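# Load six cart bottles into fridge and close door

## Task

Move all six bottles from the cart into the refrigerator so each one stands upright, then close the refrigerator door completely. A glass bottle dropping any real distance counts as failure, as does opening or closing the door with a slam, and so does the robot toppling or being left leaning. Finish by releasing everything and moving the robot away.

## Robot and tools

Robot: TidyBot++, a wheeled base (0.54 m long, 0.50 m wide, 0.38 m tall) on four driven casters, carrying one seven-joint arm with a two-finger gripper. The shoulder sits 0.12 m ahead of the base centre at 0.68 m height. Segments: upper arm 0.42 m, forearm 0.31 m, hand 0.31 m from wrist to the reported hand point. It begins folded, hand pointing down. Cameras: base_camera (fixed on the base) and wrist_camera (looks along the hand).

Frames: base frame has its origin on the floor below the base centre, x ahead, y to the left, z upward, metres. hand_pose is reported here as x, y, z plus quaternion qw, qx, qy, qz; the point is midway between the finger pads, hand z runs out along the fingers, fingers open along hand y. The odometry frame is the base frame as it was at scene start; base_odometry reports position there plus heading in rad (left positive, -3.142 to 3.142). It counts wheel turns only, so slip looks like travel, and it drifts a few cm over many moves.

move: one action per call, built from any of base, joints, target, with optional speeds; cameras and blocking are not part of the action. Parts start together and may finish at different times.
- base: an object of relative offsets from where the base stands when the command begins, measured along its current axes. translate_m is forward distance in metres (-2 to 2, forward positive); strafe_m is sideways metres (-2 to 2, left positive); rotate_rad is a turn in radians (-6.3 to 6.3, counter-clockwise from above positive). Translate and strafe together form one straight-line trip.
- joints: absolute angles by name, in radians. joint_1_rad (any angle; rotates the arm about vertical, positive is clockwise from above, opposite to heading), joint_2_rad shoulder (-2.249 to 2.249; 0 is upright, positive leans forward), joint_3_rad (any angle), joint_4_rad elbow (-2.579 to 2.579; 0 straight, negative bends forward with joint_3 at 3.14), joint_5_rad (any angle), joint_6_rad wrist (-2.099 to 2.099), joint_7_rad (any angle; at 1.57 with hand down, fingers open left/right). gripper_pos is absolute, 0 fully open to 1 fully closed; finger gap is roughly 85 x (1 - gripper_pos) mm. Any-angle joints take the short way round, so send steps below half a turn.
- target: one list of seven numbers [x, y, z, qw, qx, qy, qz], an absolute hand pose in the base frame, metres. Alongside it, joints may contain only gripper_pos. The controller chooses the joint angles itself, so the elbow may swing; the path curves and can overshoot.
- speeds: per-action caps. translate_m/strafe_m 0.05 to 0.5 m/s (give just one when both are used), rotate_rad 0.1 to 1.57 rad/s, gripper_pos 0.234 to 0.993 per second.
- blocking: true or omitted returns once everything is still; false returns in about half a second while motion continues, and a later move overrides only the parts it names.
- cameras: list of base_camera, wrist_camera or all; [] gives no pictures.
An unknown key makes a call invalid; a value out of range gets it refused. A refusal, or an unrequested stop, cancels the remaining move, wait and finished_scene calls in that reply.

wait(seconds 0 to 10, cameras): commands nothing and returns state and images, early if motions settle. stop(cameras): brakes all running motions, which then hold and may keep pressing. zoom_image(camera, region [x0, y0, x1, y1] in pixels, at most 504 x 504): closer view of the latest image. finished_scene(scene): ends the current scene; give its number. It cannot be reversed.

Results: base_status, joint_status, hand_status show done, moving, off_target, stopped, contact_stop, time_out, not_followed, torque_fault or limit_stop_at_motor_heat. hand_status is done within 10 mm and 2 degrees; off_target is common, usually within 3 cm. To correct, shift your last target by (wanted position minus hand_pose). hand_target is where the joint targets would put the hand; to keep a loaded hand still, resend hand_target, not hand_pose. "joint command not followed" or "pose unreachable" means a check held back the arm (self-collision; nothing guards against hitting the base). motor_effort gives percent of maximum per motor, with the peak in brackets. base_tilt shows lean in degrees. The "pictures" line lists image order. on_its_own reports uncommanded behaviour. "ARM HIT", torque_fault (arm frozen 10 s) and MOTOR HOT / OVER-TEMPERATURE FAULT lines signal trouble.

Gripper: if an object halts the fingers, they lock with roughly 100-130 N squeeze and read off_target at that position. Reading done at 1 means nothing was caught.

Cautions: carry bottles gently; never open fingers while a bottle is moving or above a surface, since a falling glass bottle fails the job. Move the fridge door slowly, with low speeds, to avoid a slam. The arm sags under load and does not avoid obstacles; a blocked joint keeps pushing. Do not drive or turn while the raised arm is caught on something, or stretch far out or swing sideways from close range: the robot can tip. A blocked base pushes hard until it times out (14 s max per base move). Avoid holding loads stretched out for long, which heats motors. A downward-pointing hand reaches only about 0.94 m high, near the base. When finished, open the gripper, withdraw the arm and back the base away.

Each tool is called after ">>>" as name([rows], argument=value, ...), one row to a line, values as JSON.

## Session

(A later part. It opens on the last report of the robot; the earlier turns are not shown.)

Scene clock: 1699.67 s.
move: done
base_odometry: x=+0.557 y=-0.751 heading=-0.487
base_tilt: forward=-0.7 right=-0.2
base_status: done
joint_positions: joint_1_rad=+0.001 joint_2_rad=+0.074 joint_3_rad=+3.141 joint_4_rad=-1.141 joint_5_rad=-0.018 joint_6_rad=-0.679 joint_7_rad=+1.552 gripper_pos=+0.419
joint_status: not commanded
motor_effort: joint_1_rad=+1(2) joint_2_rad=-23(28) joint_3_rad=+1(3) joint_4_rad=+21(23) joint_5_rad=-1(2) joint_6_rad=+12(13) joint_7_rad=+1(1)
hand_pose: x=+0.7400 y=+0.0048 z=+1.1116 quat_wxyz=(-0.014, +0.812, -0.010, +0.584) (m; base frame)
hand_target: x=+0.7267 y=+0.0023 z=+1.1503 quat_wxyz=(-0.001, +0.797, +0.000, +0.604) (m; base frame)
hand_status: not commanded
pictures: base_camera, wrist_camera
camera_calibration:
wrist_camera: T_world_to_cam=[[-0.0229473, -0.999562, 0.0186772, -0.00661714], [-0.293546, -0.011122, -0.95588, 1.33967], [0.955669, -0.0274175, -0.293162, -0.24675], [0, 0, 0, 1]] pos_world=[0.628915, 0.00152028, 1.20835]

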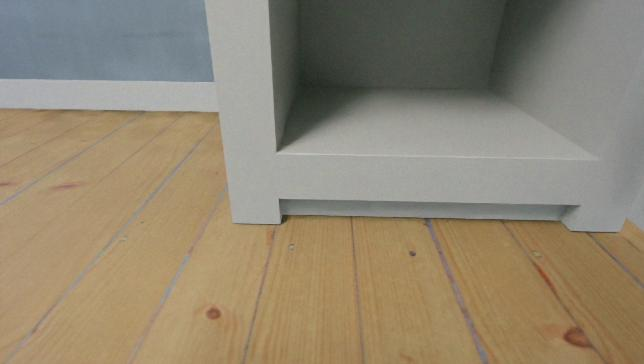

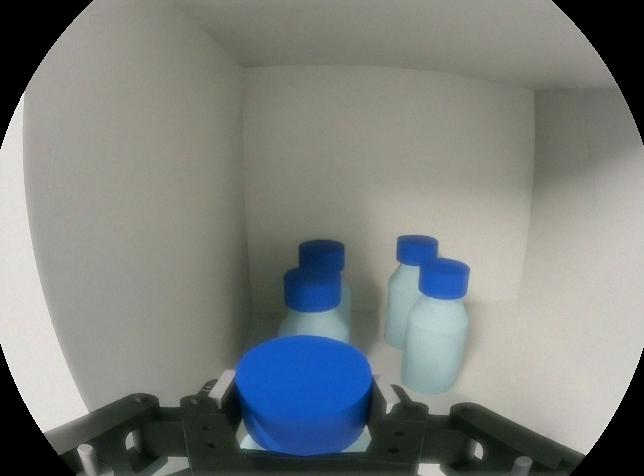

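>>> move(base={"translate_m": 0.108}, speeds={"translate_m": 0.25}, cameras=[])

>>> move(joints={"joint_4_rad": -1.26, "joint_6_rad": -0.54}, cameras=["wrist_camera"])

>>> move(joints={"joint_4_rad": -1.285, "joint_6_rad": -0.515}, cameras=[])

Scene clock: 1710.77 s.
move: done
base_odometry: x=+0.652 y=-0.802 heading=-0.487
base_tilt: forward=-0.7 right=-0.2
base_status: done
joint_positions: joint_1_rad=+0.001 joint_2_rad=+0.079 joint_3_rad=+3.141 joint_4_rad=-1.141 joint_5_rad=-0.018 joint_6_rad=-0.680 joint_7_rad=+1.552 gripper_pos=+0.419
joint_status: not commanded
motor_effort: joint_1_rad=+1(1) joint_2_rad=-24(30) joint_3_rad=+1(2) joint_4_rad=+21(23) joint_5_rad=-1(1) joint_6_rad=+13(13) joint_7_rad=+1(1)
hand_pose: x=+0.7419 y=+0.0048 z=+1.1089 quat_wxyz=(-0.014, +0.813, -0.010, +0.582) (m; base frame)
hand_target: x=+0.7267 y=+0.0023 z=+1.1503 quat_wxyz=(-0.001, +0.797, +0.000, +0.604) (m; base frame)
hand_status: not commanded
pictures: none
No camera images: "cameras" was empty.

Scene clock: 1711.90 s.
move: done
base_odometry: x=+0.652 y=-0.802 heading=-0.487
base_tilt: forward=-0.7 right=-0.2
base_status: not commanded
joint_positions: joint_1_rad=+0.001 joint_2_rad=+0.079 joint_3_rad=+3.141 joint_4_rad=-1.243 joint_5_rad=-0.018 joint_6_rad=-0.600 joint_7_rad=+1.552 gripper_pos=+0.419
joint_status: all done
motor_effort: joint_1_rad=+0(1) joint_2_rad=-24(26) joint_3_rad=+1(2) joint_4_rad=+23(24) joint_5_rad=-1(1) joint_6_rad=+12(14) joint_7_rad=+1(1)
hand_pose: x=+0.7490 y=+0.0044 z=+1.0714 quat_wxyz=(-0.014, +0.820, -0.011, +0.572) (m; base frame)
hand_target: x=+0.7450 y=+0.0023 z=+1.0942 quat_wxyz=(-0.001, +0.800, +0.000, +0.600) (m; base frame)
hand_status: not commanded
pictures: wrist_camera
camera_calibration:
wrist_camera: T_world_to_cam=[[-0.0237879, -0.999538, 0.0188936, -0.0056202], [-0.319899, -0.0102948, -0.947396, 1.31453], [0.947153, -0.0285806, -0.319507, -0.232484], [0, 0, 0, 1]] pos_world=[0.640581, 0.00127065, 1.1712]

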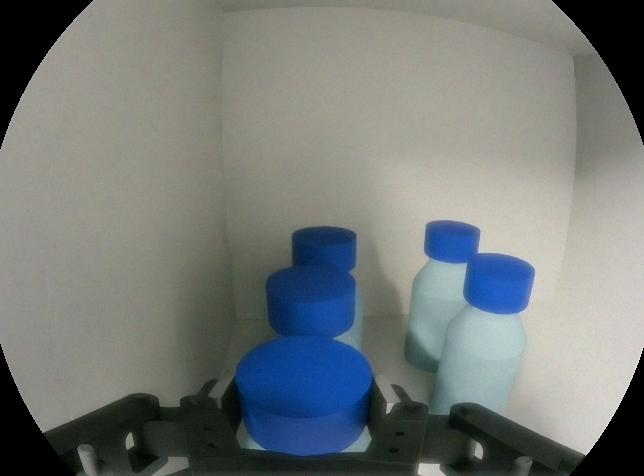

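Scene clock: 1712.50 s.
move: done
base_odometry: x=+0.652 y=-0.802 heading=-0.487
base_tilt: forward=-0.7 right=-0.2
base_status: not commanded
joint_positions: joint_1_rad=+0.001 joint_2_rad=+0.079 joint_3_rad=+3.141 joint_4_rad=-1.261 joint_5_rad=-0.018 joint_6_rad=-0.569 joint_7_rad=+1.552 gripper_pos=+0.419
joint_status: all done
motor_effort: joint_1_rad=+0(1) joint_2_rad=-24(25) joint_3_rad=+1(2) joint_4_rad=+22(23) joint_5_rad=-1(1) joint_6_rad=+12(13) joint_7_rad=+1(1)
hand_pose: x=+0.7517 y=+0.0043 z=+1.0702 quat_wxyz=(-0.014, +0.816, -0.011, +0.578) (m; base frame)
hand_target: x=+0.7469 y=+0.0023 z=+1.0866 quat_wxyz=(-0.001, +0.800, +0.000, +0.600) (m; base frame)
hand_status: not commanded
pictures: none
No camera images: "cameras" was empty.

>>> move(joints={"joint_4_rad": -1.308, "joint_6_rad": -0.508}, cameras=[])

>>> move(joints={"joint_4_rad": -1.32, "joint_6_rad": -0.508}, cameras=[])

Scene clock: 1716.73 s.
move: done
base_odometry: x=+0.652 y=-0.802 heading=-0.487
base_tilt: forward=-0.7 right=-0.2
base_status: not commanded
joint_positions: joint_1_rad=+0.001 joint_2_rad=+0.079 joint_3_rad=+3.141 joint_4_rad=-1.270 joint_5_rad=-0.018 joint_6_rad=-0.552 joint_7_rad=+1.552 gripper_pos=+0.419
joint_status: all done
motor_effort: joint_1_rad=+0(1) joint_2_rad=-21(24) joint_3_rad=+1(2) joint_4_rad=+19(22) joint_5_rad=-1(1) joint_6_rad=+11(13) joint_7_rad=+0(1)
hand_pose: x=+0.7532 y=+0.0042 z=+1.0697 quat_wxyz=(-0.014, +0.813, -0.011, +0.581) (m; base frame)
hand_target: x=+0.7471 y=+0.0023 z=+1.0747 quat_wxyz=(-0.001, +0.805, +0.000, +0.593) (m; base frame)
hand_status: not commanded
pictures: none
No camera images: "cameras" was empty.

Scene clock: 1717.23 s.
move: done
base_odometry: x=+0.652 y=-0.802 heading=-0.487
base_tilt: forward=-0.7 right=-0.2
base_status: not commanded
joint_positions: joint_1_rad=+0.001 joint_2_rad=+0.079 joint_3_rad=+3.141 joint_4_rad=-1.274 joint_5_rad=-0.018 joint_6_rad=-0.546 joint_7_rad=+1.552 gripper_pos=+0.419
joint_status: all done
motor_effort: joint_1_rad=+1(1) joint_2_rad=-18(21) joint_3_rad=+2(2) joint_4_rad=+18(21) joint_5_rad=-1(1) joint_6_rad=+10(11) joint_7_rad=+0(0)
hand_pose: x=+0.7537 y=+0.0042 z=+1.0694 quat_wxyz=(-0.014, +0.813, -0.011, +0.582) (m; base frame)
hand_target: x=+0.7467 y=+0.0023 z=+1.0675 quat_wxyz=(-0.001, +0.808, +0.000, +0.589) (m; base frame)
hand_status: not commanded
pictures: none
No camera images: "cameras" was empty.

Contact confirmed. Release.

>>> move(joints={"gripper_pos": 0.15}, speeds={"gripper_pos": 0.3}, cameras=["wrist_camera"])

Scene clock: 1722.00 s.
move: done
base_odometry: x=+0.652 y=-0.802 heading=-0.487
base_tilt: forward=-0.7 right=-0.2
base_status: not commanded
joint_positions: joint_1_rad=+0.001 joint_2_rad=+0.079 joint_3_rad=+3.141 joint_4_rad=-1.278 joint_5_rad=-0.018 joint_6_rad=-0.543 joint_7_rad=+1.552 gripper_pos=+0.152
joint_status: all done
motor_effort: joint_1_rad=+0(2) joint_2_rad=-21(22) joint_3_rad=+1(3) joint_4_rad=+19(20) joint_5_rad=-1(1) joint_6_rad=+9(10) joint_7_rad=+0(1)
hand_pose: x=+0.7538 y=+0.0042 z=+1.0674 quat_wxyz=(-0.014, +0.813, -0.011, +0.581) (m; base frame)
hand_target: x=+0.7467 y=+0.0023 z=+1.0675 quat_wxyz=(-0.001, +0.808, +0.000, +0.589) (m; base frame)
hand_status: not commanded
pictures: wrist_camera
camera_calibration:
wrist_camera: T_world_to_cam=[[-0.0252071, -0.999518, 0.0181127, -0.00379694], [-0.298677, -0.00976094, -0.954304, 1.3036], [0.954021, -0.029465, -0.298287, -0.266152], [0, 0, 0, 1]] pos_world=[0.643175, 0.00108707, 1.16471]

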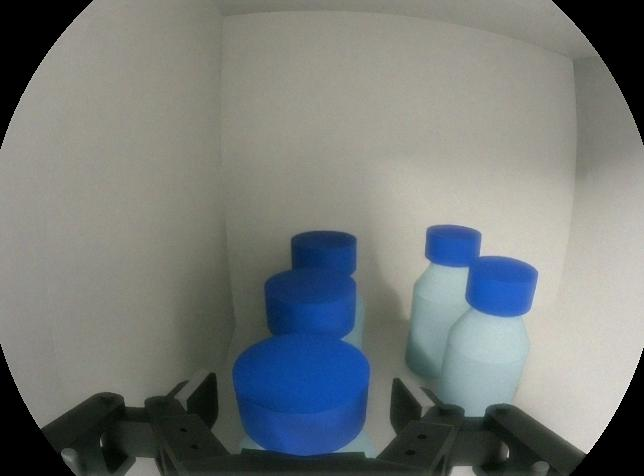

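>>> move(base={"translate_m": -0.8}, speeds={"translate_m": 0.35}, cameras=["wrist_camera"])

>>> move(base={"translate_m": -1.235, "strafe_m": -0.468, "rotate_rad": -1.063}, speeds={"rotate_rad": 0.8}, joints={"gripper_pos": 0.0}, cameras=["wrist_camera", "base_camera"])

Scene clock: 1745.70 s.
move: done
base_odometry: x=-0.055 y=-0.427 heading=-0.488
base_tilt: forward=-0.7 right=-0.2
base_status: done
joint_positions: joint_1_rad=+0.000 joint_2_rad=+0.075 joint_3_rad=+3.140 joint_4_rad=-1.280 joint_5_rad=-0.018 joint_6_rad=-0.542 joint_7_rad=+1.552 gripper_pos=+0.152
joint_status: not commanded
motor_effort: joint_1_rad=+0(5) joint_2_rad=-20(26) joint_3_rad=+1(6) joint_4_rad=+19(20) joint_5_rad=-1(2) joint_6_rad=+9(10) joint_7_rad=+0(1)
hand_pose: x=+0.7526 y=+0.0057 z=+1.0686 quat_wxyz=(-0.014, +0.813, -0.010, +0.582) (m; base frame)
hand_target: x=+0.7467 y=+0.0023 z=+1.0675 quat_wxyz=(-0.001, +0.808, +0.000, +0.589) (m; base frame)
hand_status: not commanded
pictures: wrist_camera
camera_calibration:
wrist_camera: T_world_to_cam=[[-0.0228675, -0.999577, 0.0179565, -0.00395941], [-0.296258, -0.010379, -0.955051, 1.30344], [0.954834, -0.0271594, -0.295896, -0.26776], [0, 0, 0, 1]] pos_world=[0.64173, 0.00229849, 1.16569]

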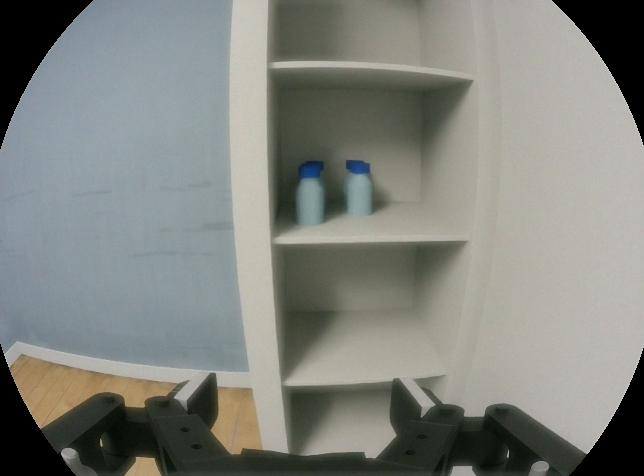

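Scene clock: 1749.80 s.
move: done
base_odometry: x=-1.365 y=-0.261 heading=-1.552
base_tilt: forward=-0.7 right=-0.2
base_status: done
joint_positions: joint_1_rad=-0.001 joint_2_rad=+0.075 joint_3_rad=+3.139 joint_4_rad=-1.280 joint_5_rad=-0.018 joint_6_rad=-0.542 joint_7_rad=+1.552 gripper_pos=+0.000
joint_status: all done
motor_effort: joint_1_rad=+0(4) joint_2_rad=-21(24) joint_3_rad=+1(5) joint_4_rad=+19(20) joint_5_rad=-1(2) joint_6_rad=+10(10) joint_7_rad=+0(1)
hand_pose: x=+0.7526 y=+0.0061 z=+1.0686 quat_wxyz=(-0.015, +0.813, -0.010, +0.583) (m; base frame)
hand_target: x=+0.7467 y=+0.0023 z=+1.0675 quat_wxyz=(-0.001, +0.808, +0.000, +0.589) (m; base frame)
hand_status: not commanded
pictures: base_camera, wrist_camera
camera_calibration:
wrist_camera: T_world_to_cam=[[-0.0221117, -0.999595, 0.0179022, -0.00400777], [-0.296158, -0.0105537, -0.955081, 1.30339], [0.954883, -0.0264204, -0.295805, -0.267897], [0, 0, 0, 1]] pos_world=[0.641731, 0.00267149, 1.16567]

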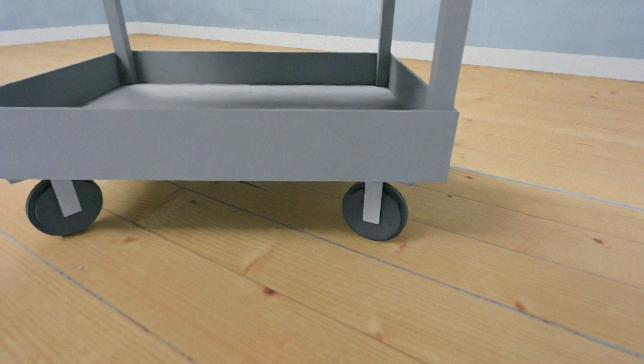

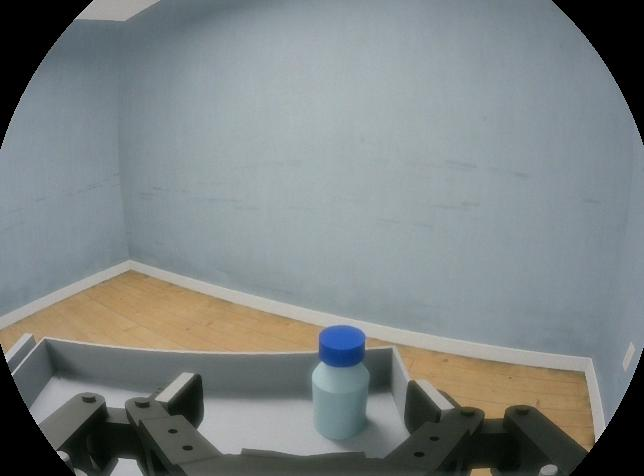

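>>> zoom_image(camera="wrist_camera", region=[290, 300, 430, 440])

Scaled by 3.600.

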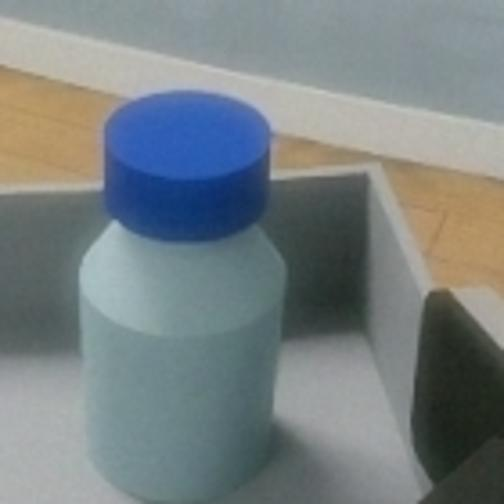

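>>> move(base={"translate_m": 0.2, "strafe_m": -0.037}, speeds={"translate_m": 0.25}, joints={"joint_4_rad": -1.715, "joint_6_rad": -0.13}, cameras=["wrist_camera"])

Scene clock: 1771.17 s.
move: done
base_odometry: x=-1.398 y=-0.462 heading=-1.552
base_tilt: forward=-0.7 right=-0.2
base_status: done
joint_positions: joint_1_rad=-0.001 joint_2_rad=+0.075 joint_3_rad=+3.139 joint_4_rad=-1.673 joint_5_rad=-0.018 joint_6_rad=-0.172 joint_7_rad=+1.552 gripper_pos=+0.000
joint_status: all done
motor_effort: joint_1_rad=+0(1) joint_2_rad=-20(25) joint_3_rad=+1(2) joint_4_rad=+19(20) joint_5_rad=-1(1) joint_6_rad=+9(10) joint_7_rad=+1(1)
hand_pose: x=+0.7525 y=+0.0042 z=+0.9395 quat_wxyz=(-0.013, +0.819, -0.013, +0.573) (m; base frame)
hand_target: x=+0.7448 y=+0.0023 z=+0.9391 quat_wxyz=(-0.001, +0.813, +0.000, +0.582) (m; base frame)
hand_status: not commanded
pictures: wrist_camera
camera_calibration:
wrist_camera: T_world_to_cam=[[-0.0283776, -0.999428, 0.0184046, 0.000622271], [-0.317359, -0.00845148, -0.948268, 1.18957], [0.947881, -0.0327504, -0.316938, -0.280929], [0, 0, 0, 1]] pos_world=[0.643824, 0.00147497, 1.03898]

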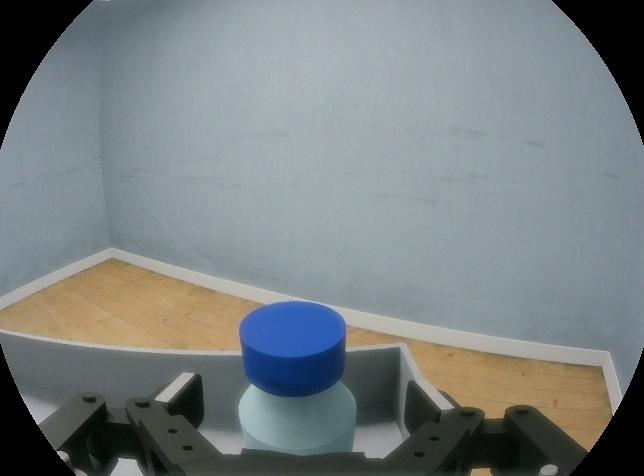

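>>> move(base={"translate_m": 0.045, "strafe_m": 0.0065}, speeds={"translate_m": 0.1}, joints={"joint_4_rad": -1.732, "joint_6_rad": -0.115}, cameras=["wrist_camera"])

Scene clock: 1777.83 s.
move: done
base_odometry: x=-1.391 y=-0.507 heading=-1.553
base_tilt: forward=-0.7 right=-0.2
base_status: done
joint_positions: joint_1_rad=-0.001 joint_2_rad=+0.075 joint_3_rad=+3.139 joint_4_rad=-1.693 joint_5_rad=-0.018 joint_6_rad=-0.151 joint_7_rad=+1.552 gripper_pos=+0.000
joint_status: all done
motor_effort: joint_1_rad=+0(2) joint_2_rad=-21(24) joint_3_rad=+1(2) joint_4_rad=+19(20) joint_5_rad=-1(1) joint_6_rad=+9(10) joint_7_rad=+0(1)
hand_pose: x=+0.7513 y=+0.0041 z=+0.9333 quat_wxyz=(-0.013, +0.819, -0.013, +0.573) (m; base frame)
hand_target: x=+0.7435 y=+0.0023 z=+0.9333 quat_wxyz=(-0.001, +0.814, +0.000, +0.581) (m; base frame)
hand_status: not commanded
pictures: wrist_camera
camera_calibration:
wrist_camera: T_world_to_cam=[[-0.0287372, -0.999416, 0.0184735, 0.00079304], [-0.317371, -0.00840229, -0.948264, 1.18326], [0.947866, -0.0331134, -0.316944, -0.281723], [0, 0, 0, 1]] pos_world=[0.64259, 0.00140585, 1.03274]

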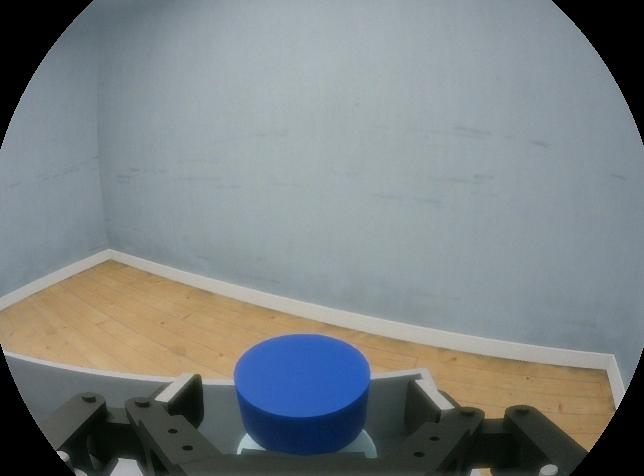

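>>> move(joints={"gripper_pos": 0.38}, speeds={"gripper_pos": 0.4}, cameras=[])

>>> move(joints={"gripper_pos": 0.44}, speeds={"gripper_pos": 0.234}, cameras=["wrist_camera"])

>>> move(joints={"joint_4_rad": -1.08, "joint_6_rad": -0.71}, cameras=["wrist_camera"])

Scene clock: 1784.20 s.
move: done
base_odometry: x=-1.391 y=-0.507 heading=-1.553
base_tilt: forward=-0.7 right=-0.2
base_status: not commanded
joint_positions: joint_1_rad=-0.001 joint_2_rad=+0.075 joint_3_rad=+3.139 joint_4_rad=-1.693 joint_5_rad=-0.018 joint_6_rad=-0.151 joint_7_rad=+1.552 gripper_pos=+0.379
joint_status: all done
motor_effort: joint_1_rad=+0(1) joint_2_rad=-20(22) joint_3_rad=+1(2) joint_4_rad=+19(20) joint_5_rad=-1(1) joint_6_rad=+9(9) joint_7_rad=+0(1)
hand_pose: x=+0.7513 y=+0.0041 z=+0.9333 quat_wxyz=(-0.013, +0.819, -0.013, +0.573) (m; base frame)
hand_target: x=+0.7435 y=+0.0023 z=+0.9333 quat_wxyz=(-0.001, +0.814, +0.000, +0.581) (m; base frame)
hand_status: not commanded
pictures: none
No camera images: "cameras" was empty.

Scene clock: 1784.77 s.
move: done
base_odometry: x=-1.391 y=-0.507 heading=-1.553
base_tilt: forward=-0.7 right=-0.2
base_status: not commanded
joint_positions: joint_1_rad=-0.001 joint_2_rad=+0.075 joint_3_rad=+3.139 joint_4_rad=-1.693 joint_5_rad=-0.018 joint_6_rad=-0.151 joint_7_rad=+1.552 gripper_pos=+0.416
joint_status: all done
motor_effort: joint_1_rad=+0(2) joint_2_rad=-19(21) joint_3_rad=+1(3) joint_4_rad=+18(19) joint_5_rad=-2(2) joint_6_rad=+9(9) joint_7_rad=+0(1)
hand_pose: x=+0.7514 y=+0.0041 z=+0.9335 quat_wxyz=(-0.013, +0.819, -0.013, +0.574) (m; base frame)
hand_target: x=+0.7435 y=+0.0023 z=+0.9333 quat_wxyz=(-0.001, +0.814, +0.000, +0.581) (m; base frame)
hand_status: not commanded
pictures: wrist_camera
camera_calibration:
wrist_camera: T_world_to_cam=[[-0.0287683, -0.999416, 0.0184472, 0.000833797], [-0.316562, -0.00839574, -0.948535, 1.18317], [0.948135, -0.0331274, -0.316136, -0.282686], [0, 0, 0, 1]] pos_world=[0.642596, 0.00140222, 1.03289]

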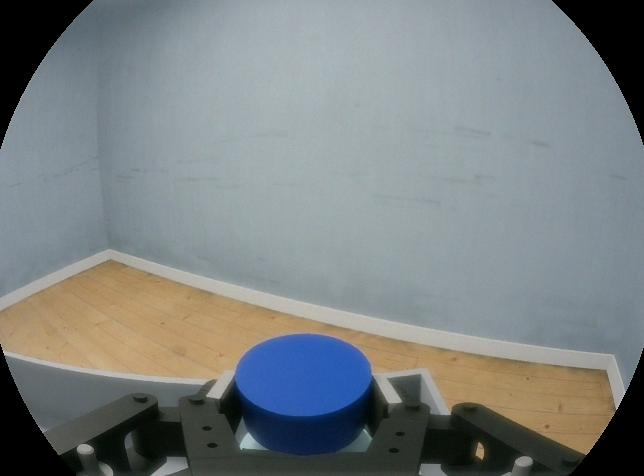

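Scene clock: 1786.97 s.
move: off_target
base_odometry: x=-1.391 y=-0.507 heading=-1.553
base_tilt: forward=-0.7 right=-0.2
base_status: not commanded
joint_positions: joint_1_rad=-0.001 joint_2_rad=+0.076 joint_3_rad=+3.139 joint_4_rad=-1.153 joint_5_rad=-0.018 joint_6_rad=-0.677 joint_7_rad=+1.552 gripper_pos=+0.419
joint_status: joint_4_rad off_target (ended at -1.153, target -1.080); the others done
motor_effort: joint_1_rad=+0(1) joint_2_rad=-26(28) joint_3_rad=+1(2) joint_4_rad=+24(26) joint_5_rad=-1(2) joint_6_rad=+13(15) joint_7_rad=+0(1)
hand_pose: x=+0.7412 y=+0.0067 z=+1.1042 quat_wxyz=(-0.015, +0.815, -0.009, +0.579) (m; base frame)
hand_target: x=+0.7267 y=+0.0023 z=+1.1503 quat_wxyz=(-0.001, +0.797, +0.000, +0.604) (m; base frame)
hand_status: not commanded
pictures: wrist_camera
camera_calibration:
wrist_camera: T_world_to_cam=[[-0.0196025, -0.999632, 0.0187762, -0.00714081], [-0.304402, -0.0119211, -0.952469, 1.3372], [0.952342, -0.0243863, -0.304056, -0.2355], [0, 0, 0, 1]] pos_world=[0.631182, 0.00305973, 1.20217]

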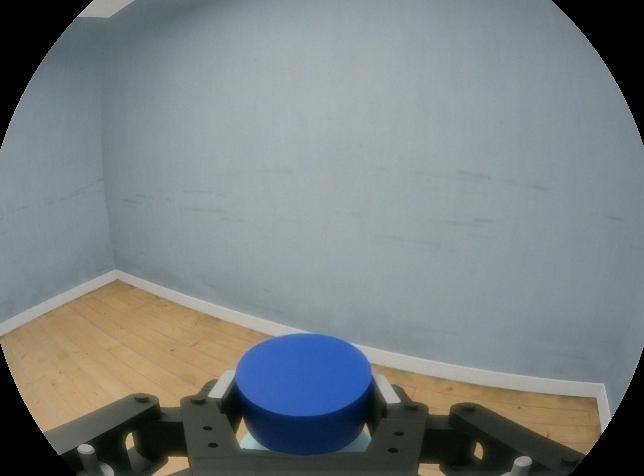

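>>> move(base={"translate_m": -0.4}, cameras=[])

>>> move(base={"translate_m": 0.638, "strafe_m": 1.572, "rotate_rad": 1.079}, speeds={"rotate_rad": 0.8}, cameras=["wrist_camera", "base_camera"])

Scene clock: 1803.43 s.
move: done
base_odometry: x=-1.398 y=-0.107 heading=-1.553
base_tilt: forward=-0.7 right=-0.2
base_status: done
joint_positions: joint_1_rad=+0.000 joint_2_rad=+0.078 joint_3_rad=+3.139 joint_4_rad=-1.150 joint_5_rad=-0.018 joint_6_rad=-0.683 joint_7_rad=+1.552 gripper_pos=+0.419
joint_status: not commanded
motor_effort: joint_1_rad=+1(2) joint_2_rad=-25(31) joint_3_rad=+1(2) joint_4_rad=+22(24) joint_5_rad=-1(2) joint_6_rad=+13(14) joint_7_rad=+1(1)
hand_pose: x=+0.7411 y=+0.0063 z=+1.1030 quat_wxyz=(-0.015, +0.817, -0.009, +0.577) (m; base frame)
hand_target: x=+0.7267 y=+0.0023 z=+1.1503 quat_wxyz=(-0.001, +0.797, +0.000, +0.604) (m; base frame)
hand_status: not commanded
pictures: none
No camera images: "cameras" was empty.

Scene clock: 1808.13 s.
move: done
base_odometry: x=+0.185 y=-0.717 heading=-0.473
base_tilt: forward=-0.7 right=-0.2
base_status: done
joint_positions: joint_1_rad=-0.001 joint_2_rad=+0.079 joint_3_rad=+3.139 joint_4_rad=-1.150 joint_5_rad=-0.018 joint_6_rad=-0.684 joint_7_rad=+1.552 gripper_pos=+0.419
joint_status: not commanded
motor_effort: joint_1_rad=+0(5) joint_2_rad=-25(29) joint_3_rad=+1(4) joint_4_rad=+23(24) joint_5_rad=-1(4) joint_6_rad=+14(14) joint_7_rad=+0(1)
hand_pose: x=+0.7415 y=+0.0069 z=+1.1025 quat_wxyz=(-0.015, +0.817, -0.009, +0.576) (m; base frame)
hand_target: x=+0.7267 y=+0.0023 z=+1.1503 quat_wxyz=(-0.001, +0.797, +0.000, +0.604) (m; base frame)
hand_status: not commanded
pictures: base_camera, wrist_camera
camera_calibration:
wrist_camera: T_world_to_cam=[[-0.0191053, -0.999634, 0.0191392, -0.00767143], [-0.310271, -0.0122698, -0.950569, 1.33794], [0.950456, -0.0240993, -0.309923, -0.228414], [0, 0, 0, 1]] pos_world=[0.632077, 0.00324303, 1.20116]

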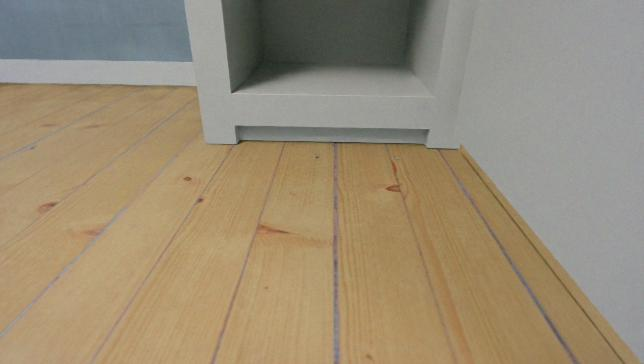

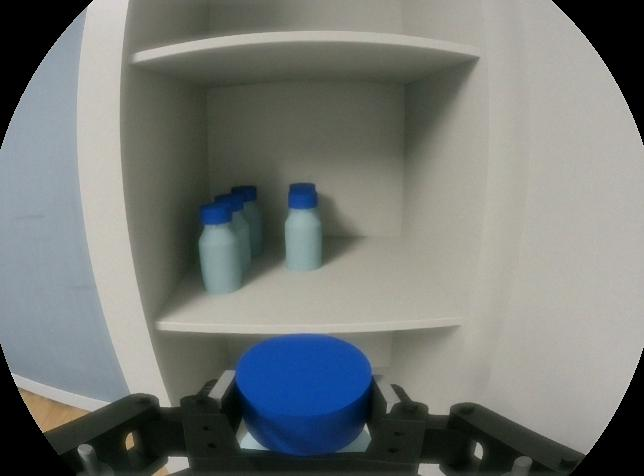

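>>> move(base={"strafe_m": 0.015}, cameras=[])

>>> move(base={"translate_m": 0.34}, speeds={"translate_m": 0.3}, cameras=["wrist_camera", "base_camera"])

Scene clock: 1819.43 s.
move: done
base_odometry: x=+0.192 y=-0.704 heading=-0.473
base_tilt: forward=-0.7 right=-0.2
base_status: done
joint_positions: joint_1_rad=-0.003 joint_2_rad=+0.079 joint_3_rad=+3.138 joint_4_rad=-1.150 joint_5_rad=-0.018 joint_6_rad=-0.684 joint_7_rad=+1.552 gripper_pos=+0.419
joint_status: not commanded
motor_effort: joint_1_rad=+0(3) joint_2_rad=-25(28) joint_3_rad=+1(4) joint_4_rad=+22(24) joint_5_rad=-1(2) joint_6_rad=+13(14) joint_7_rad=+0(1)
hand_pose: x=+0.7414 y=+0.0090 z=+1.1025 quat_wxyz=(-0.016, +0.817, -0.007, +0.576) (m; base frame)
hand_target: x=+0.7267 y=+0.0023 z=+1.1503 quat_wxyz=(-0.001, +0.797, +0.000, +0.604) (m; base frame)
hand_status: not commanded
pictures: none
No camera images: "cameras" was empty.

Scene clock: 1821.50 s.
move: done
base_odometry: x=+0.495 y=-0.858 heading=-0.473
base_tilt: forward=-0.7 right=-0.2
base_status: done
joint_positions: joint_1_rad=-0.003 joint_2_rad=+0.080 joint_3_rad=+3.138 joint_4_rad=-1.149 joint_5_rad=-0.018 joint_6_rad=-0.685 joint_7_rad=+1.552 gripper_pos=+0.419
joint_status: not commanded
motor_effort: joint_1_rad=+0(2) joint_2_rad=-26(30) joint_3_rad=+1(2) joint_4_rad=+23(24) joint_5_rad=-1(2) joint_6_rad=+13(14) joint_7_rad=+0(1)
hand_pose: x=+0.7417 y=+0.0089 z=+1.1021 quat_wxyz=(-0.016, +0.817, -0.007, +0.576) (m; base frame)
hand_target: x=+0.7267 y=+0.0023 z=+1.1503 quat_wxyz=(-0.001, +0.797, +0.000, +0.604) (m; base frame)
hand_status: not commanded
pictures: base_camera, wrist_camera
camera_calibration:
wrist_camera: T_world_to_cam=[[-0.0157476, -0.999695, 0.0190342, -0.00802294], [-0.311412, -0.013186, -0.950184, 1.33806], [0.950145, -0.0208906, -0.311109, -0.227179], [0, 0, 0, 1]] pos_world=[0.632415, 0.00487734, 1.20088]

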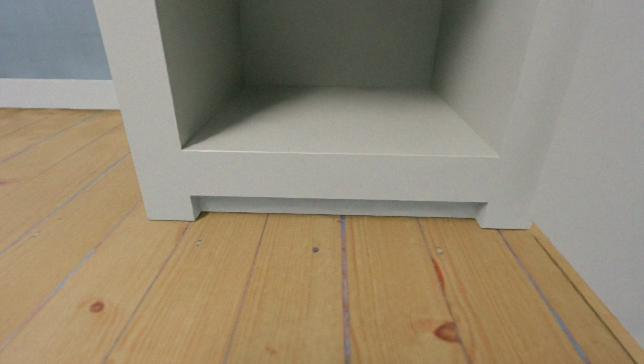

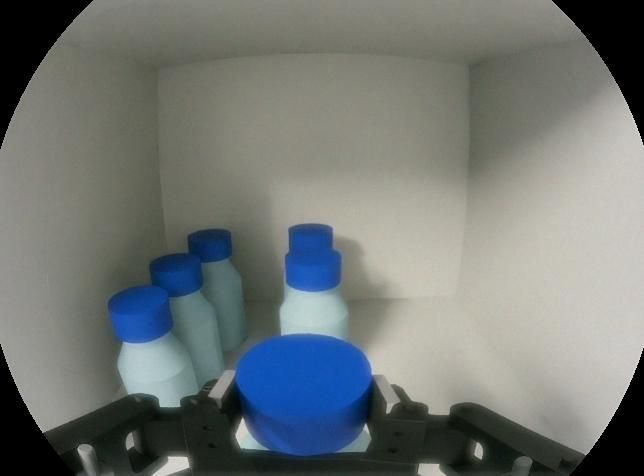

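>>> move(base={"translate_m": 0.126}, speeds={"translate_m": 0.25}, cameras=[])

>>> move(joints={"joint_4_rad": -1.25, "joint_6_rad": -0.545}, cameras=["wrist_camera"])

>>> move(joints={"joint_4_rad": -1.275, "joint_6_rad": -0.52}, cameras=[])

Scene clock: 1833.07 s.
move: done
base_odometry: x=+0.607 y=-0.916 heading=-0.472
base_tilt: forward=-0.7 right=-0.2
base_status: done
joint_positions: joint_1_rad=-0.003 joint_2_rad=+0.084 joint_3_rad=+3.138 joint_4_rad=-1.149 joint_5_rad=-0.018 joint_6_rad=-0.686 joint_7_rad=+1.552 gripper_pos=+0.419
joint_status: not commanded
motor_effort: joint_1_rad=+0(1) joint_2_rad=-25(29) joint_3_rad=+1(2) joint_4_rad=+22(24) joint_5_rad=-1(2) joint_6_rad=+13(14) joint_7_rad=+0(1)
hand_pose: x=+0.7433 y=+0.0089 z=+1.0996 quat_wxyz=(-0.016, +0.819, -0.007, +0.574) (m; base frame)
hand_target: x=+0.7267 y=+0.0023 z=+1.1503 quat_wxyz=(-0.001, +0.797, +0.000, +0.604) (m; base frame)
hand_status: not commanded
pictures: none
No camera images: "cameras" was empty.

Scene clock: 1834.17 s.
move: done
base_odometry: x=+0.607 y=-0.916 heading=-0.472
base_tilt: forward=-0.7 right=-0.2
base_status: not commanded
joint_positions: joint_1_rad=-0.003 joint_2_rad=+0.084 joint_3_rad=+3.138 joint_4_rad=-1.236 joint_5_rad=-0.018 joint_6_rad=-0.609 joint_7_rad=+1.552 gripper_pos=+0.419
joint_status: all done
motor_effort: joint_1_rad=+0(1) joint_2_rad=-26(27) joint_3_rad=+1(2) joint_4_rad=+23(24) joint_5_rad=-1(1) joint_6_rad=+13(14) joint_7_rad=+1(1)
hand_pose: x=+0.7502 y=+0.0086 z=+1.0704 quat_wxyz=(-0.016, +0.821, -0.008, +0.570) (m; base frame)
hand_target: x=+0.7447 y=+0.0023 z=+1.0987 quat_wxyz=(-0.001, +0.799, +0.000, +0.602) (m; base frame)
hand_status: not commanded
pictures: wrist_camera
camera_calibration:
wrist_camera: T_world_to_cam=[[-0.0167737, -0.99968, 0.0189525, -0.00670926], [-0.32524, -0.0124691, -0.945549, 1.31603], [0.945483, -0.0220245, -0.324927, -0.226802], [0, 0, 0, 1]] pos_world=[0.64235, 0.00470736, 1.1708]

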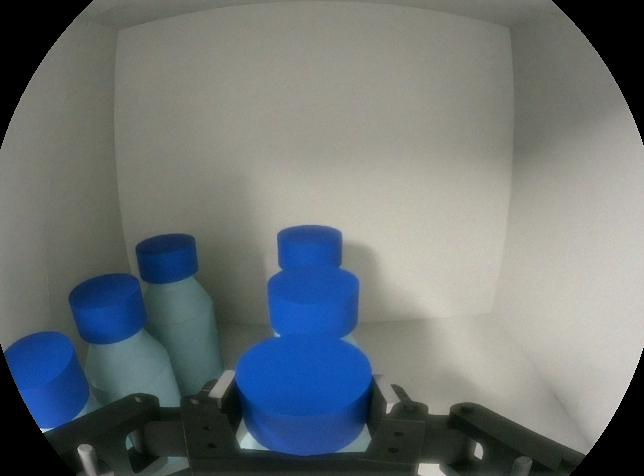

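Scene clock: 1834.77 s.
move: done
base_odometry: x=+0.607 y=-0.916 heading=-0.472
base_tilt: forward=-0.7 right=-0.2
base_status: not commanded
joint_positions: joint_1_rad=-0.003 joint_2_rad=+0.084 joint_3_rad=+3.138 joint_4_rad=-1.252 joint_5_rad=-0.018 joint_6_rad=-0.578 joint_7_rad=+1.552 gripper_pos=+0.419
joint_status: all done
motor_effort: joint_1_rad=+0(1) joint_2_rad=-25(26) joint_3_rad=+1(2) joint_4_rad=+23(24) joint_5_rad=-1(1) joint_6_rad=+13(13) joint_7_rad=+0(0)
hand_pose: x=+0.7530 y=+0.0085 z=+1.0698 quat_wxyz=(-0.016, +0.817, -0.008, +0.576) (m; base frame)
hand_target: x=+0.7466 y=+0.0023 z=+1.0911 quat_wxyz=(-0.001, +0.799, +0.000, +0.602) (m; base frame)
hand_status: not commanded
pictures: none
No camera images: "cameras" was empty.

>>> move(joints={"joint_4_rad": -1.3, "joint_6_rad": -0.512}, cameras=[])

>>> move(joints={"joint_4_rad": -1.312, "joint_6_rad": -0.51}, cameras=[])

Scene clock: 1838.27 s.
move: done
base_odometry: x=+0.607 y=-0.916 heading=-0.472
base_tilt: forward=-0.7 right=-0.2
base_status: not commanded
joint_positions: joint_1_rad=-0.003 joint_2_rad=+0.084 joint_3_rad=+3.138 joint_4_rad=-1.262 joint_5_rad=-0.018 joint_6_rad=-0.559 joint_7_rad=+1.552 gripper_pos=+0.419
joint_status: all done
motor_effort: joint_1_rad=+0(1) joint_2_rad=-21(24) joint_3_rad=+1(2) joint_4_rad=+20(23) joint_5_rad=-1(1) joint_6_rad=+11(14) joint_7_rad=+0(0)
hand_pose: x=+0.7546 y=+0.0084 z=+1.0694 quat_wxyz=(-0.016, +0.815, -0.008, +0.580) (m; base frame)
hand_target: x=+0.7469 y=+0.0023 z=+1.0784 quat_wxyz=(-0.001, +0.804, +0.000, +0.595) (m; base frame)
hand_status: not commanded
pictures: none
No camera images: "cameras" was empty.

Scene clock: 1838.77 s.
move: done
base_odometry: x=+0.607 y=-0.916 heading=-0.472
base_tilt: forward=-0.7 right=-0.2
base_status: not commanded
joint_positions: joint_1_rad=-0.003 joint_2_rad=+0.083 joint_3_rad=+3.138 joint_4_rad=-1.267 joint_5_rad=-0.018 joint_6_rad=-0.551 joint_7_rad=+1.552 gripper_pos=+0.419
joint_status: all done
motor_effort: joint_1_rad=+0(1) joint_2_rad=-19(20) joint_3_rad=+1(2) joint_4_rad=+18(20) joint_5_rad=-1(1) joint_6_rad=+10(11) joint_7_rad=+0(0)
hand_pose: x=+0.7550 y=+0.0084 z=+1.0691 quat_wxyz=(-0.016, +0.814, -0.008, +0.581) (m; base frame)
hand_target: x=+0.7468 y=+0.0023 z=+1.0717 quat_wxyz=(-0.001, +0.807, +0.000, +0.591) (m; base frame)
hand_status: not commanded
pictures: none
No camera images: "cameras" was empty.

>>> move(joints={"gripper_pos": 0.15}, speeds={"gripper_pos": 0.3}, cameras=["wrist_camera"])

>>> move(base={"translate_m": -0.8}, speeds={"translate_m": 0.35}, cameras=["wrist_camera", "base_camera"])

Scene clock: 1843.53 s.
move: done
base_odometry: x=+0.607 y=-0.916 heading=-0.472
base_tilt: forward=-0.7 right=-0.2
base_status: not commanded
joint_positions: joint_1_rad=-0.003 joint_2_rad=+0.083 joint_3_rad=+3.138 joint_4_rad=-1.270 joint_5_rad=-0.018 joint_6_rad=-0.547 joint_7_rad=+1.552 gripper_pos=+0.152
joint_status: all done
motor_effort: joint_1_rad=+0(1) joint_2_rad=-21(22) joint_3_rad=+1(2) joint_4_rad=+19(20) joint_5_rad=-1(1) joint_6_rad=+9(11) joint_7_rad=+1(1)
hand_pose: x=+0.7553 y=+0.0084 z=+1.0682 quat_wxyz=(-0.016, +0.814, -0.009, +0.581) (m; base frame)
hand_target: x=+0.7468 y=+0.0023 z=+1.0717 quat_wxyz=(-0.001, +0.807, +0.000, +0.591) (m; base frame)
hand_status: not commanded
pictures: wrist_camera
camera_calibration:
wrist_camera: T_world_to_cam=[[-0.0183698, -0.999669, 0.0180266, -0.00463796], [-0.298952, -0.0117131, -0.954196, 1.30496], [0.954091, -0.0229175, -0.298638, -0.26698], [0, 0, 0, 1]] pos_world=[0.644759, 0.00453025, 1.16554]

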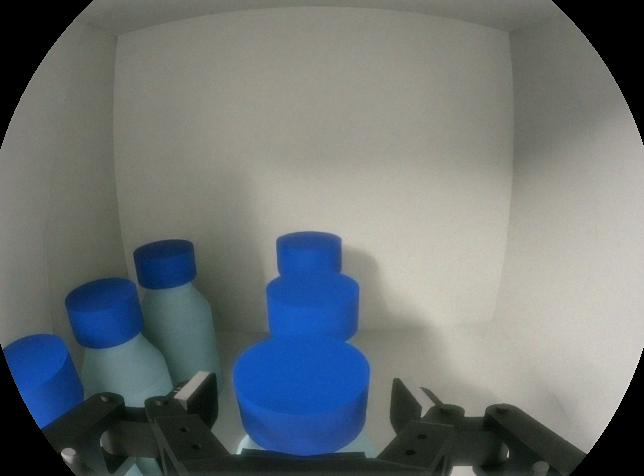

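Scene clock: 1846.87 s.
move: done
base_odometry: x=-0.106 y=-0.551 heading=-0.472
base_tilt: forward=-0.7 right=-0.2
base_status: done
joint_positions: joint_1_rad=+0.000 joint_2_rad=+0.079 joint_3_rad=+3.139 joint_4_rad=-1.272 joint_5_rad=-0.018 joint_6_rad=-0.546 joint_7_rad=+1.552 gripper_pos=+0.152
joint_status: not commanded
motor_effort: joint_1_rad=+1(6) joint_2_rad=-21(25) joint_3_rad=+1(5) joint_4_rad=+18(20) joint_5_rad=-1(2) joint_6_rad=+9(10) joint_7_rad=+0(1)
hand_pose: x=+0.7541 y=+0.0059 z=+1.0699 quat_wxyz=(-0.015, +0.812, -0.010, +0.583) (m; base frame)
hand_target: x=+0.7468 y=+0.0023 z=+1.0717 quat_wxyz=(-0.001, +0.807, +0.000, +0.591) (m; base frame)
hand_status: not commanded
pictures: base_camera, wrist_camera
camera_calibration:
wrist_camera: T_world_to_cam=[[-0.0224195, -0.999585, 0.01809, -0.00417707], [-0.295663, -0.010656, -0.955233, 1.30486], [0.955029, -0.0267644, -0.295302, -0.269573], [0, 0, 0, 1]] pos_world=[0.643154, 0.00251428, 1.16691]

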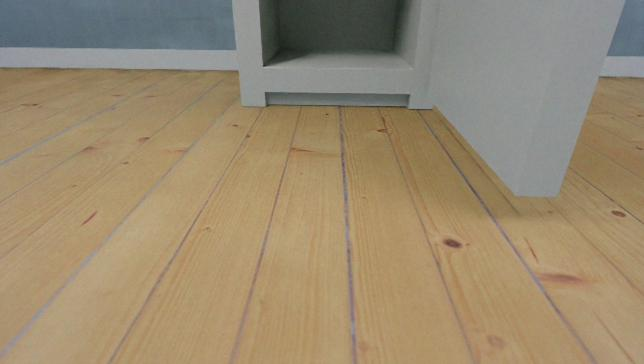

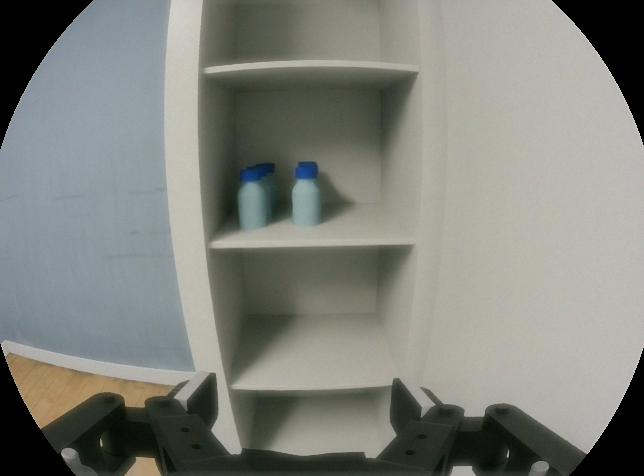

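>>> zoom_image(camera="wrist_camera", region=[200, 60, 430, 260])

Scaled by 2.191.

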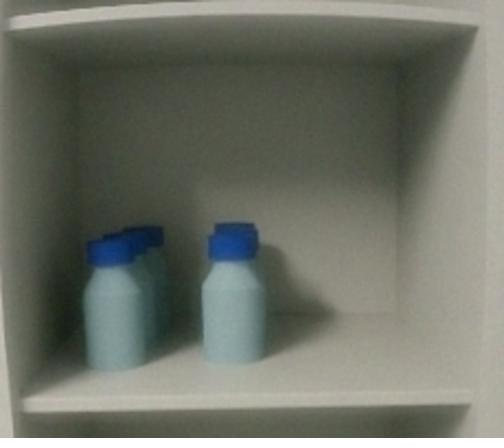

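>>> move(base={"translate_m": 0.231, "strafe_m": -1.307, "rotate_rad": 1.562}, speeds={"rotate_rad": 1.2}, joints={"gripper_pos": 1.0}, cameras=["wrist_camera", "base_camera"])

Scene clock: 2025.40 s.
move: done
base_odometry: x=-0.495 y=-1.820 heading=+1.090
base_tilt: forward=-0.7 right=-0.2
base_status: done
joint_positions: joint_1_rad=-0.004 joint_2_rad=+0.079 joint_3_rad=+3.137 joint_4_rad=-1.272 joint_5_rad=-0.018 joint_6_rad=-0.545 joint_7_rad=+1.552 gripper_pos=+1.000
joint_status: all done
motor_effort: joint_1_rad=+0(3) joint_2_rad=-21(24) joint_3_rad=+1(4) joint_4_rad=+18(20) joint_5_rad=-1(2) joint_6_rad=+9(10) joint_7_rad=+0(1)
hand_pose: x=+0.7539 y=+0.0093 z=+1.0702 quat_wxyz=(-0.016, +0.812, -0.008, +0.583) (m; base frame)
hand_target: x=+0.7468 y=+0.0023 z=+1.0717 quat_wxyz=(-0.001, +0.807, +0.000, +0.591) (m; base frame)
hand_status: not commanded
pictures: base_camera, wrist_camera
camera_calibration:
wrist_camera: T_world_to_cam=[[-0.0170437, -0.999695, 0.0178943, -0.00467209], [-0.294911, -0.0120744, -0.955449, 1.30479], [0.955373, -0.0215616, -0.294615, -0.27027], [0, 0, 0, 1]] pos_world=[0.642924, 0.00525636, 1.16711]

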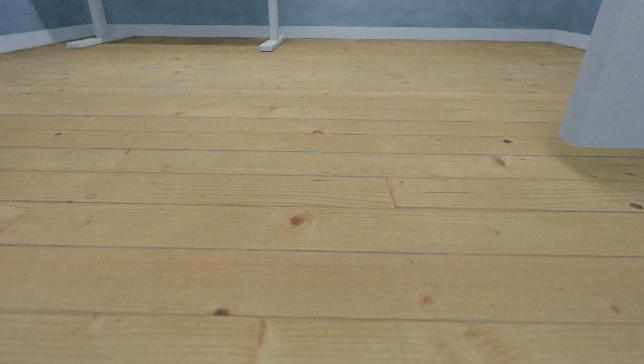

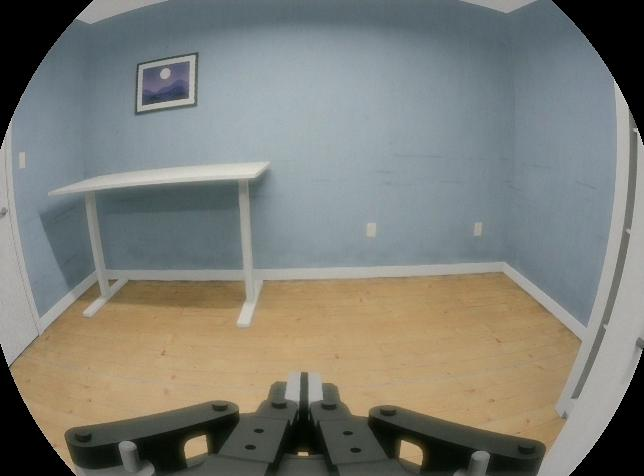

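>>> move()

Scene clock: 2045.30 s.
base_odometry: x=-0.495 y=-1.820 heading=+1.090
base_tilt: forward=-0.7 right=-0.2
base_status: done
joint_positions: joint_1_rad=-0.004 joint_2_rad=+0.079 joint_3_rad=+3.137 joint_4_rad=-1.272 joint_5_rad=-0.018 joint_6_rad=-0.545 joint_7_rad=+1.552 gripper_pos=+1.000
joint_status: all done
motor_effort: joint_1_rad=+0(3) joint_2_rad=-22(24) joint_3_rad=+1(4) joint_4_rad=+19(20) joint_5_rad=-1(2) joint_6_rad=+9(10) joint_7_rad=+0(1)
hand_pose: x=+0.7539 y=+0.0093 z=+1.0702 quat_wxyz=(-0.016, +0.812, -0.008, +0.583) (m; base frame)
hand_target: x=+0.7468 y=+0.0023 z=+1.0717 quat_wxyz=(-0.001, +0.807, +0.000, +0.591) (m; base frame)
hand_status: not commanded
pictures: base_camera, wrist_camera
camera_calibration:
wrist_camera: T_world_to_cam=[[-0.0170437, -0.999695, 0.0178943, -0.00467209], [-0.294911, -0.0120744, -0.955449, 1.30479], [0.955373, -0.0215616, -0.294615, -0.27027], [0, 0, 0, 1]] pos_world=[0.642924, 0.00525636, 1.16711]

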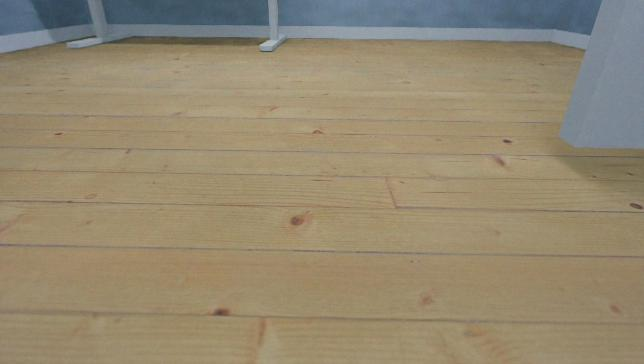

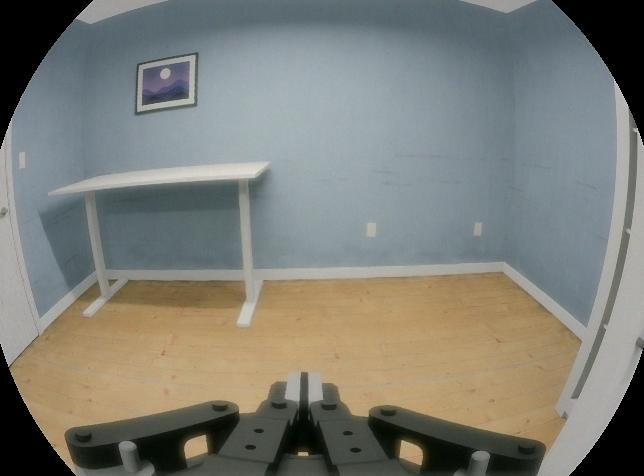

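>>> move(base={"strafe_m": -0.35}, speeds={"strafe_m": 0.25})

Scene clock: 2052.90 s.
move: done
base_odometry: x=-0.184 y=-1.982 heading=+1.090
base_tilt: forward=-0.7 right=-0.2
base_status: done
joint_positions: joint_1_rad=-0.002 joint_2_rad=+0.079 joint_3_rad=+3.138 joint_4_rad=-1.272 joint_5_rad=-0.018 joint_6_rad=-0.545 joint_7_rad=+1.552 gripper_pos=+1.000
joint_status: not commanded
motor_effort: joint_1_rad=+0(3) joint_2_rad=-22(22) joint_3_rad=+1(4) joint_4_rad=+19(20) joint_5_rad=-1(2) joint_6_rad=+9(10) joint_7_rad=+0(1)
hand_pose: x=+0.7539 y=+0.0074 z=+1.0702 quat_wxyz=(-0.015, +0.812, -0.009, +0.583) (m; base frame)
hand_target: x=+0.7468 y=+0.0023 z=+1.0717 quat_wxyz=(-0.001, +0.807, +0.000, +0.591) (m; base frame)
hand_status: not commanded
pictures: base_camera, wrist_camera
camera_calibration:
wrist_camera: T_world_to_cam=[[-0.0200092, -0.999638, 0.01799, -0.00438251], [-0.294887, -0.0112924, -0.955465, 1.30479], [0.955323, -0.0244231, -0.294554, -0.270354], [0, 0, 0, 1]] pos_world=[0.642952, 0.00375038, 1.16712]

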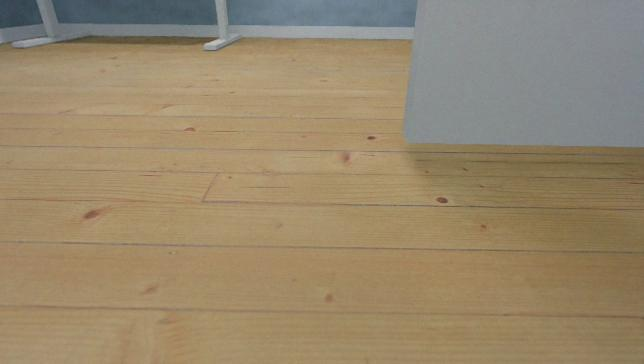

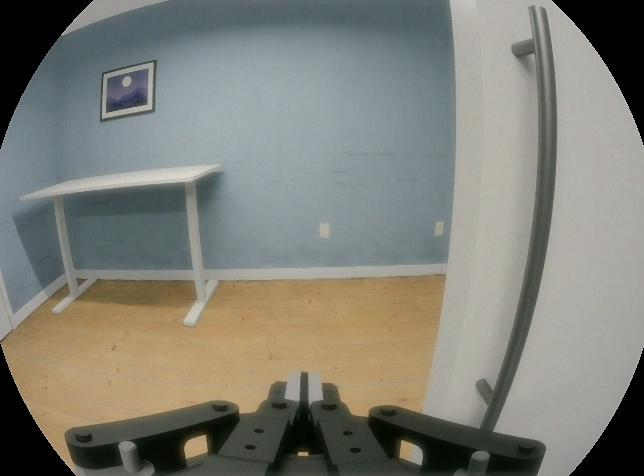

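>>> zoom_image(camera="wrist_camera", region=[440, 60, 640, 220])

>>> zoom_image(camera="base_camera", region=[380, 60, 560, 180])

Scaled by 2.520.

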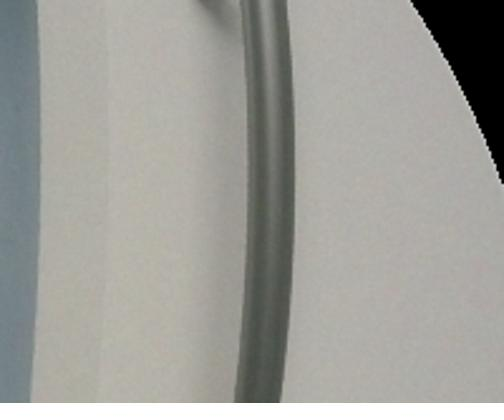

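Scaled by 2.800.

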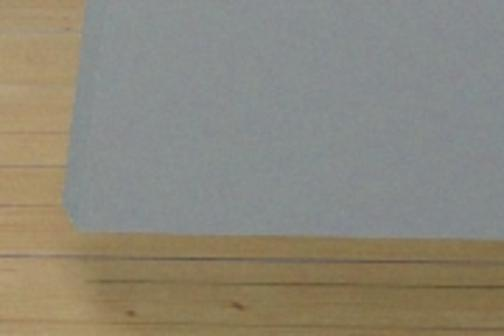

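>>> move(base={"strafe_m": -0.32}, speeds={"strafe_m": 0.25})

Scene clock: 2098.87 s.
move: done
base_odometry: x=+0.100 y=-2.131 heading=+1.090
base_tilt: forward=-0.7 right=-0.2
base_status: done
joint_positions: joint_1_rad=-0.001 joint_2_rad=+0.079 joint_3_rad=+3.139 joint_4_rad=-1.272 joint_5_rad=-0.018 joint_6_rad=-0.545 joint_7_rad=+1.552 gripper_pos=+1.000
joint_status: not commanded
motor_effort: joint_1_rad=+0(2) joint_2_rad=-21(23) joint_3_rad=+1(3) joint_4_rad=+18(20) joint_5_rad=-1(2) joint_6_rad=+9(10) joint_7_rad=+1(1)
hand_pose: x=+0.7539 y=+0.0063 z=+1.0702 quat_wxyz=(-0.015, +0.812, -0.010, +0.583) (m; base frame)
hand_target: x=+0.7468 y=+0.0023 z=+1.0717 quat_wxyz=(-0.001, +0.807, +0.000, +0.591) (m; base frame)
hand_status: not commanded
pictures: base_camera, wrist_camera
camera_calibration:
wrist_camera: T_world_to_cam=[[-0.0217682, -0.9996, 0.0180564, -0.00421893], [-0.294962, -0.0108355, -0.955447, 1.30478], [0.955261, -0.0261244, -0.294609, -0.270295], [0, 0, 0, 1]] pos_world=[0.642972, 0.00285942, 1.16709]

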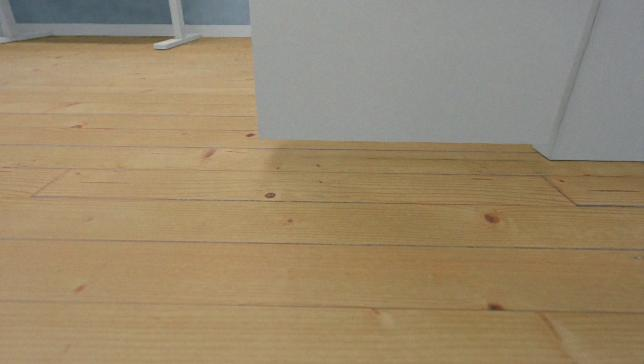

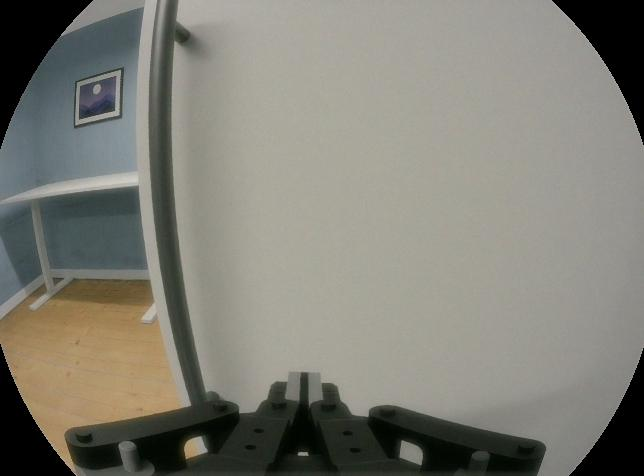

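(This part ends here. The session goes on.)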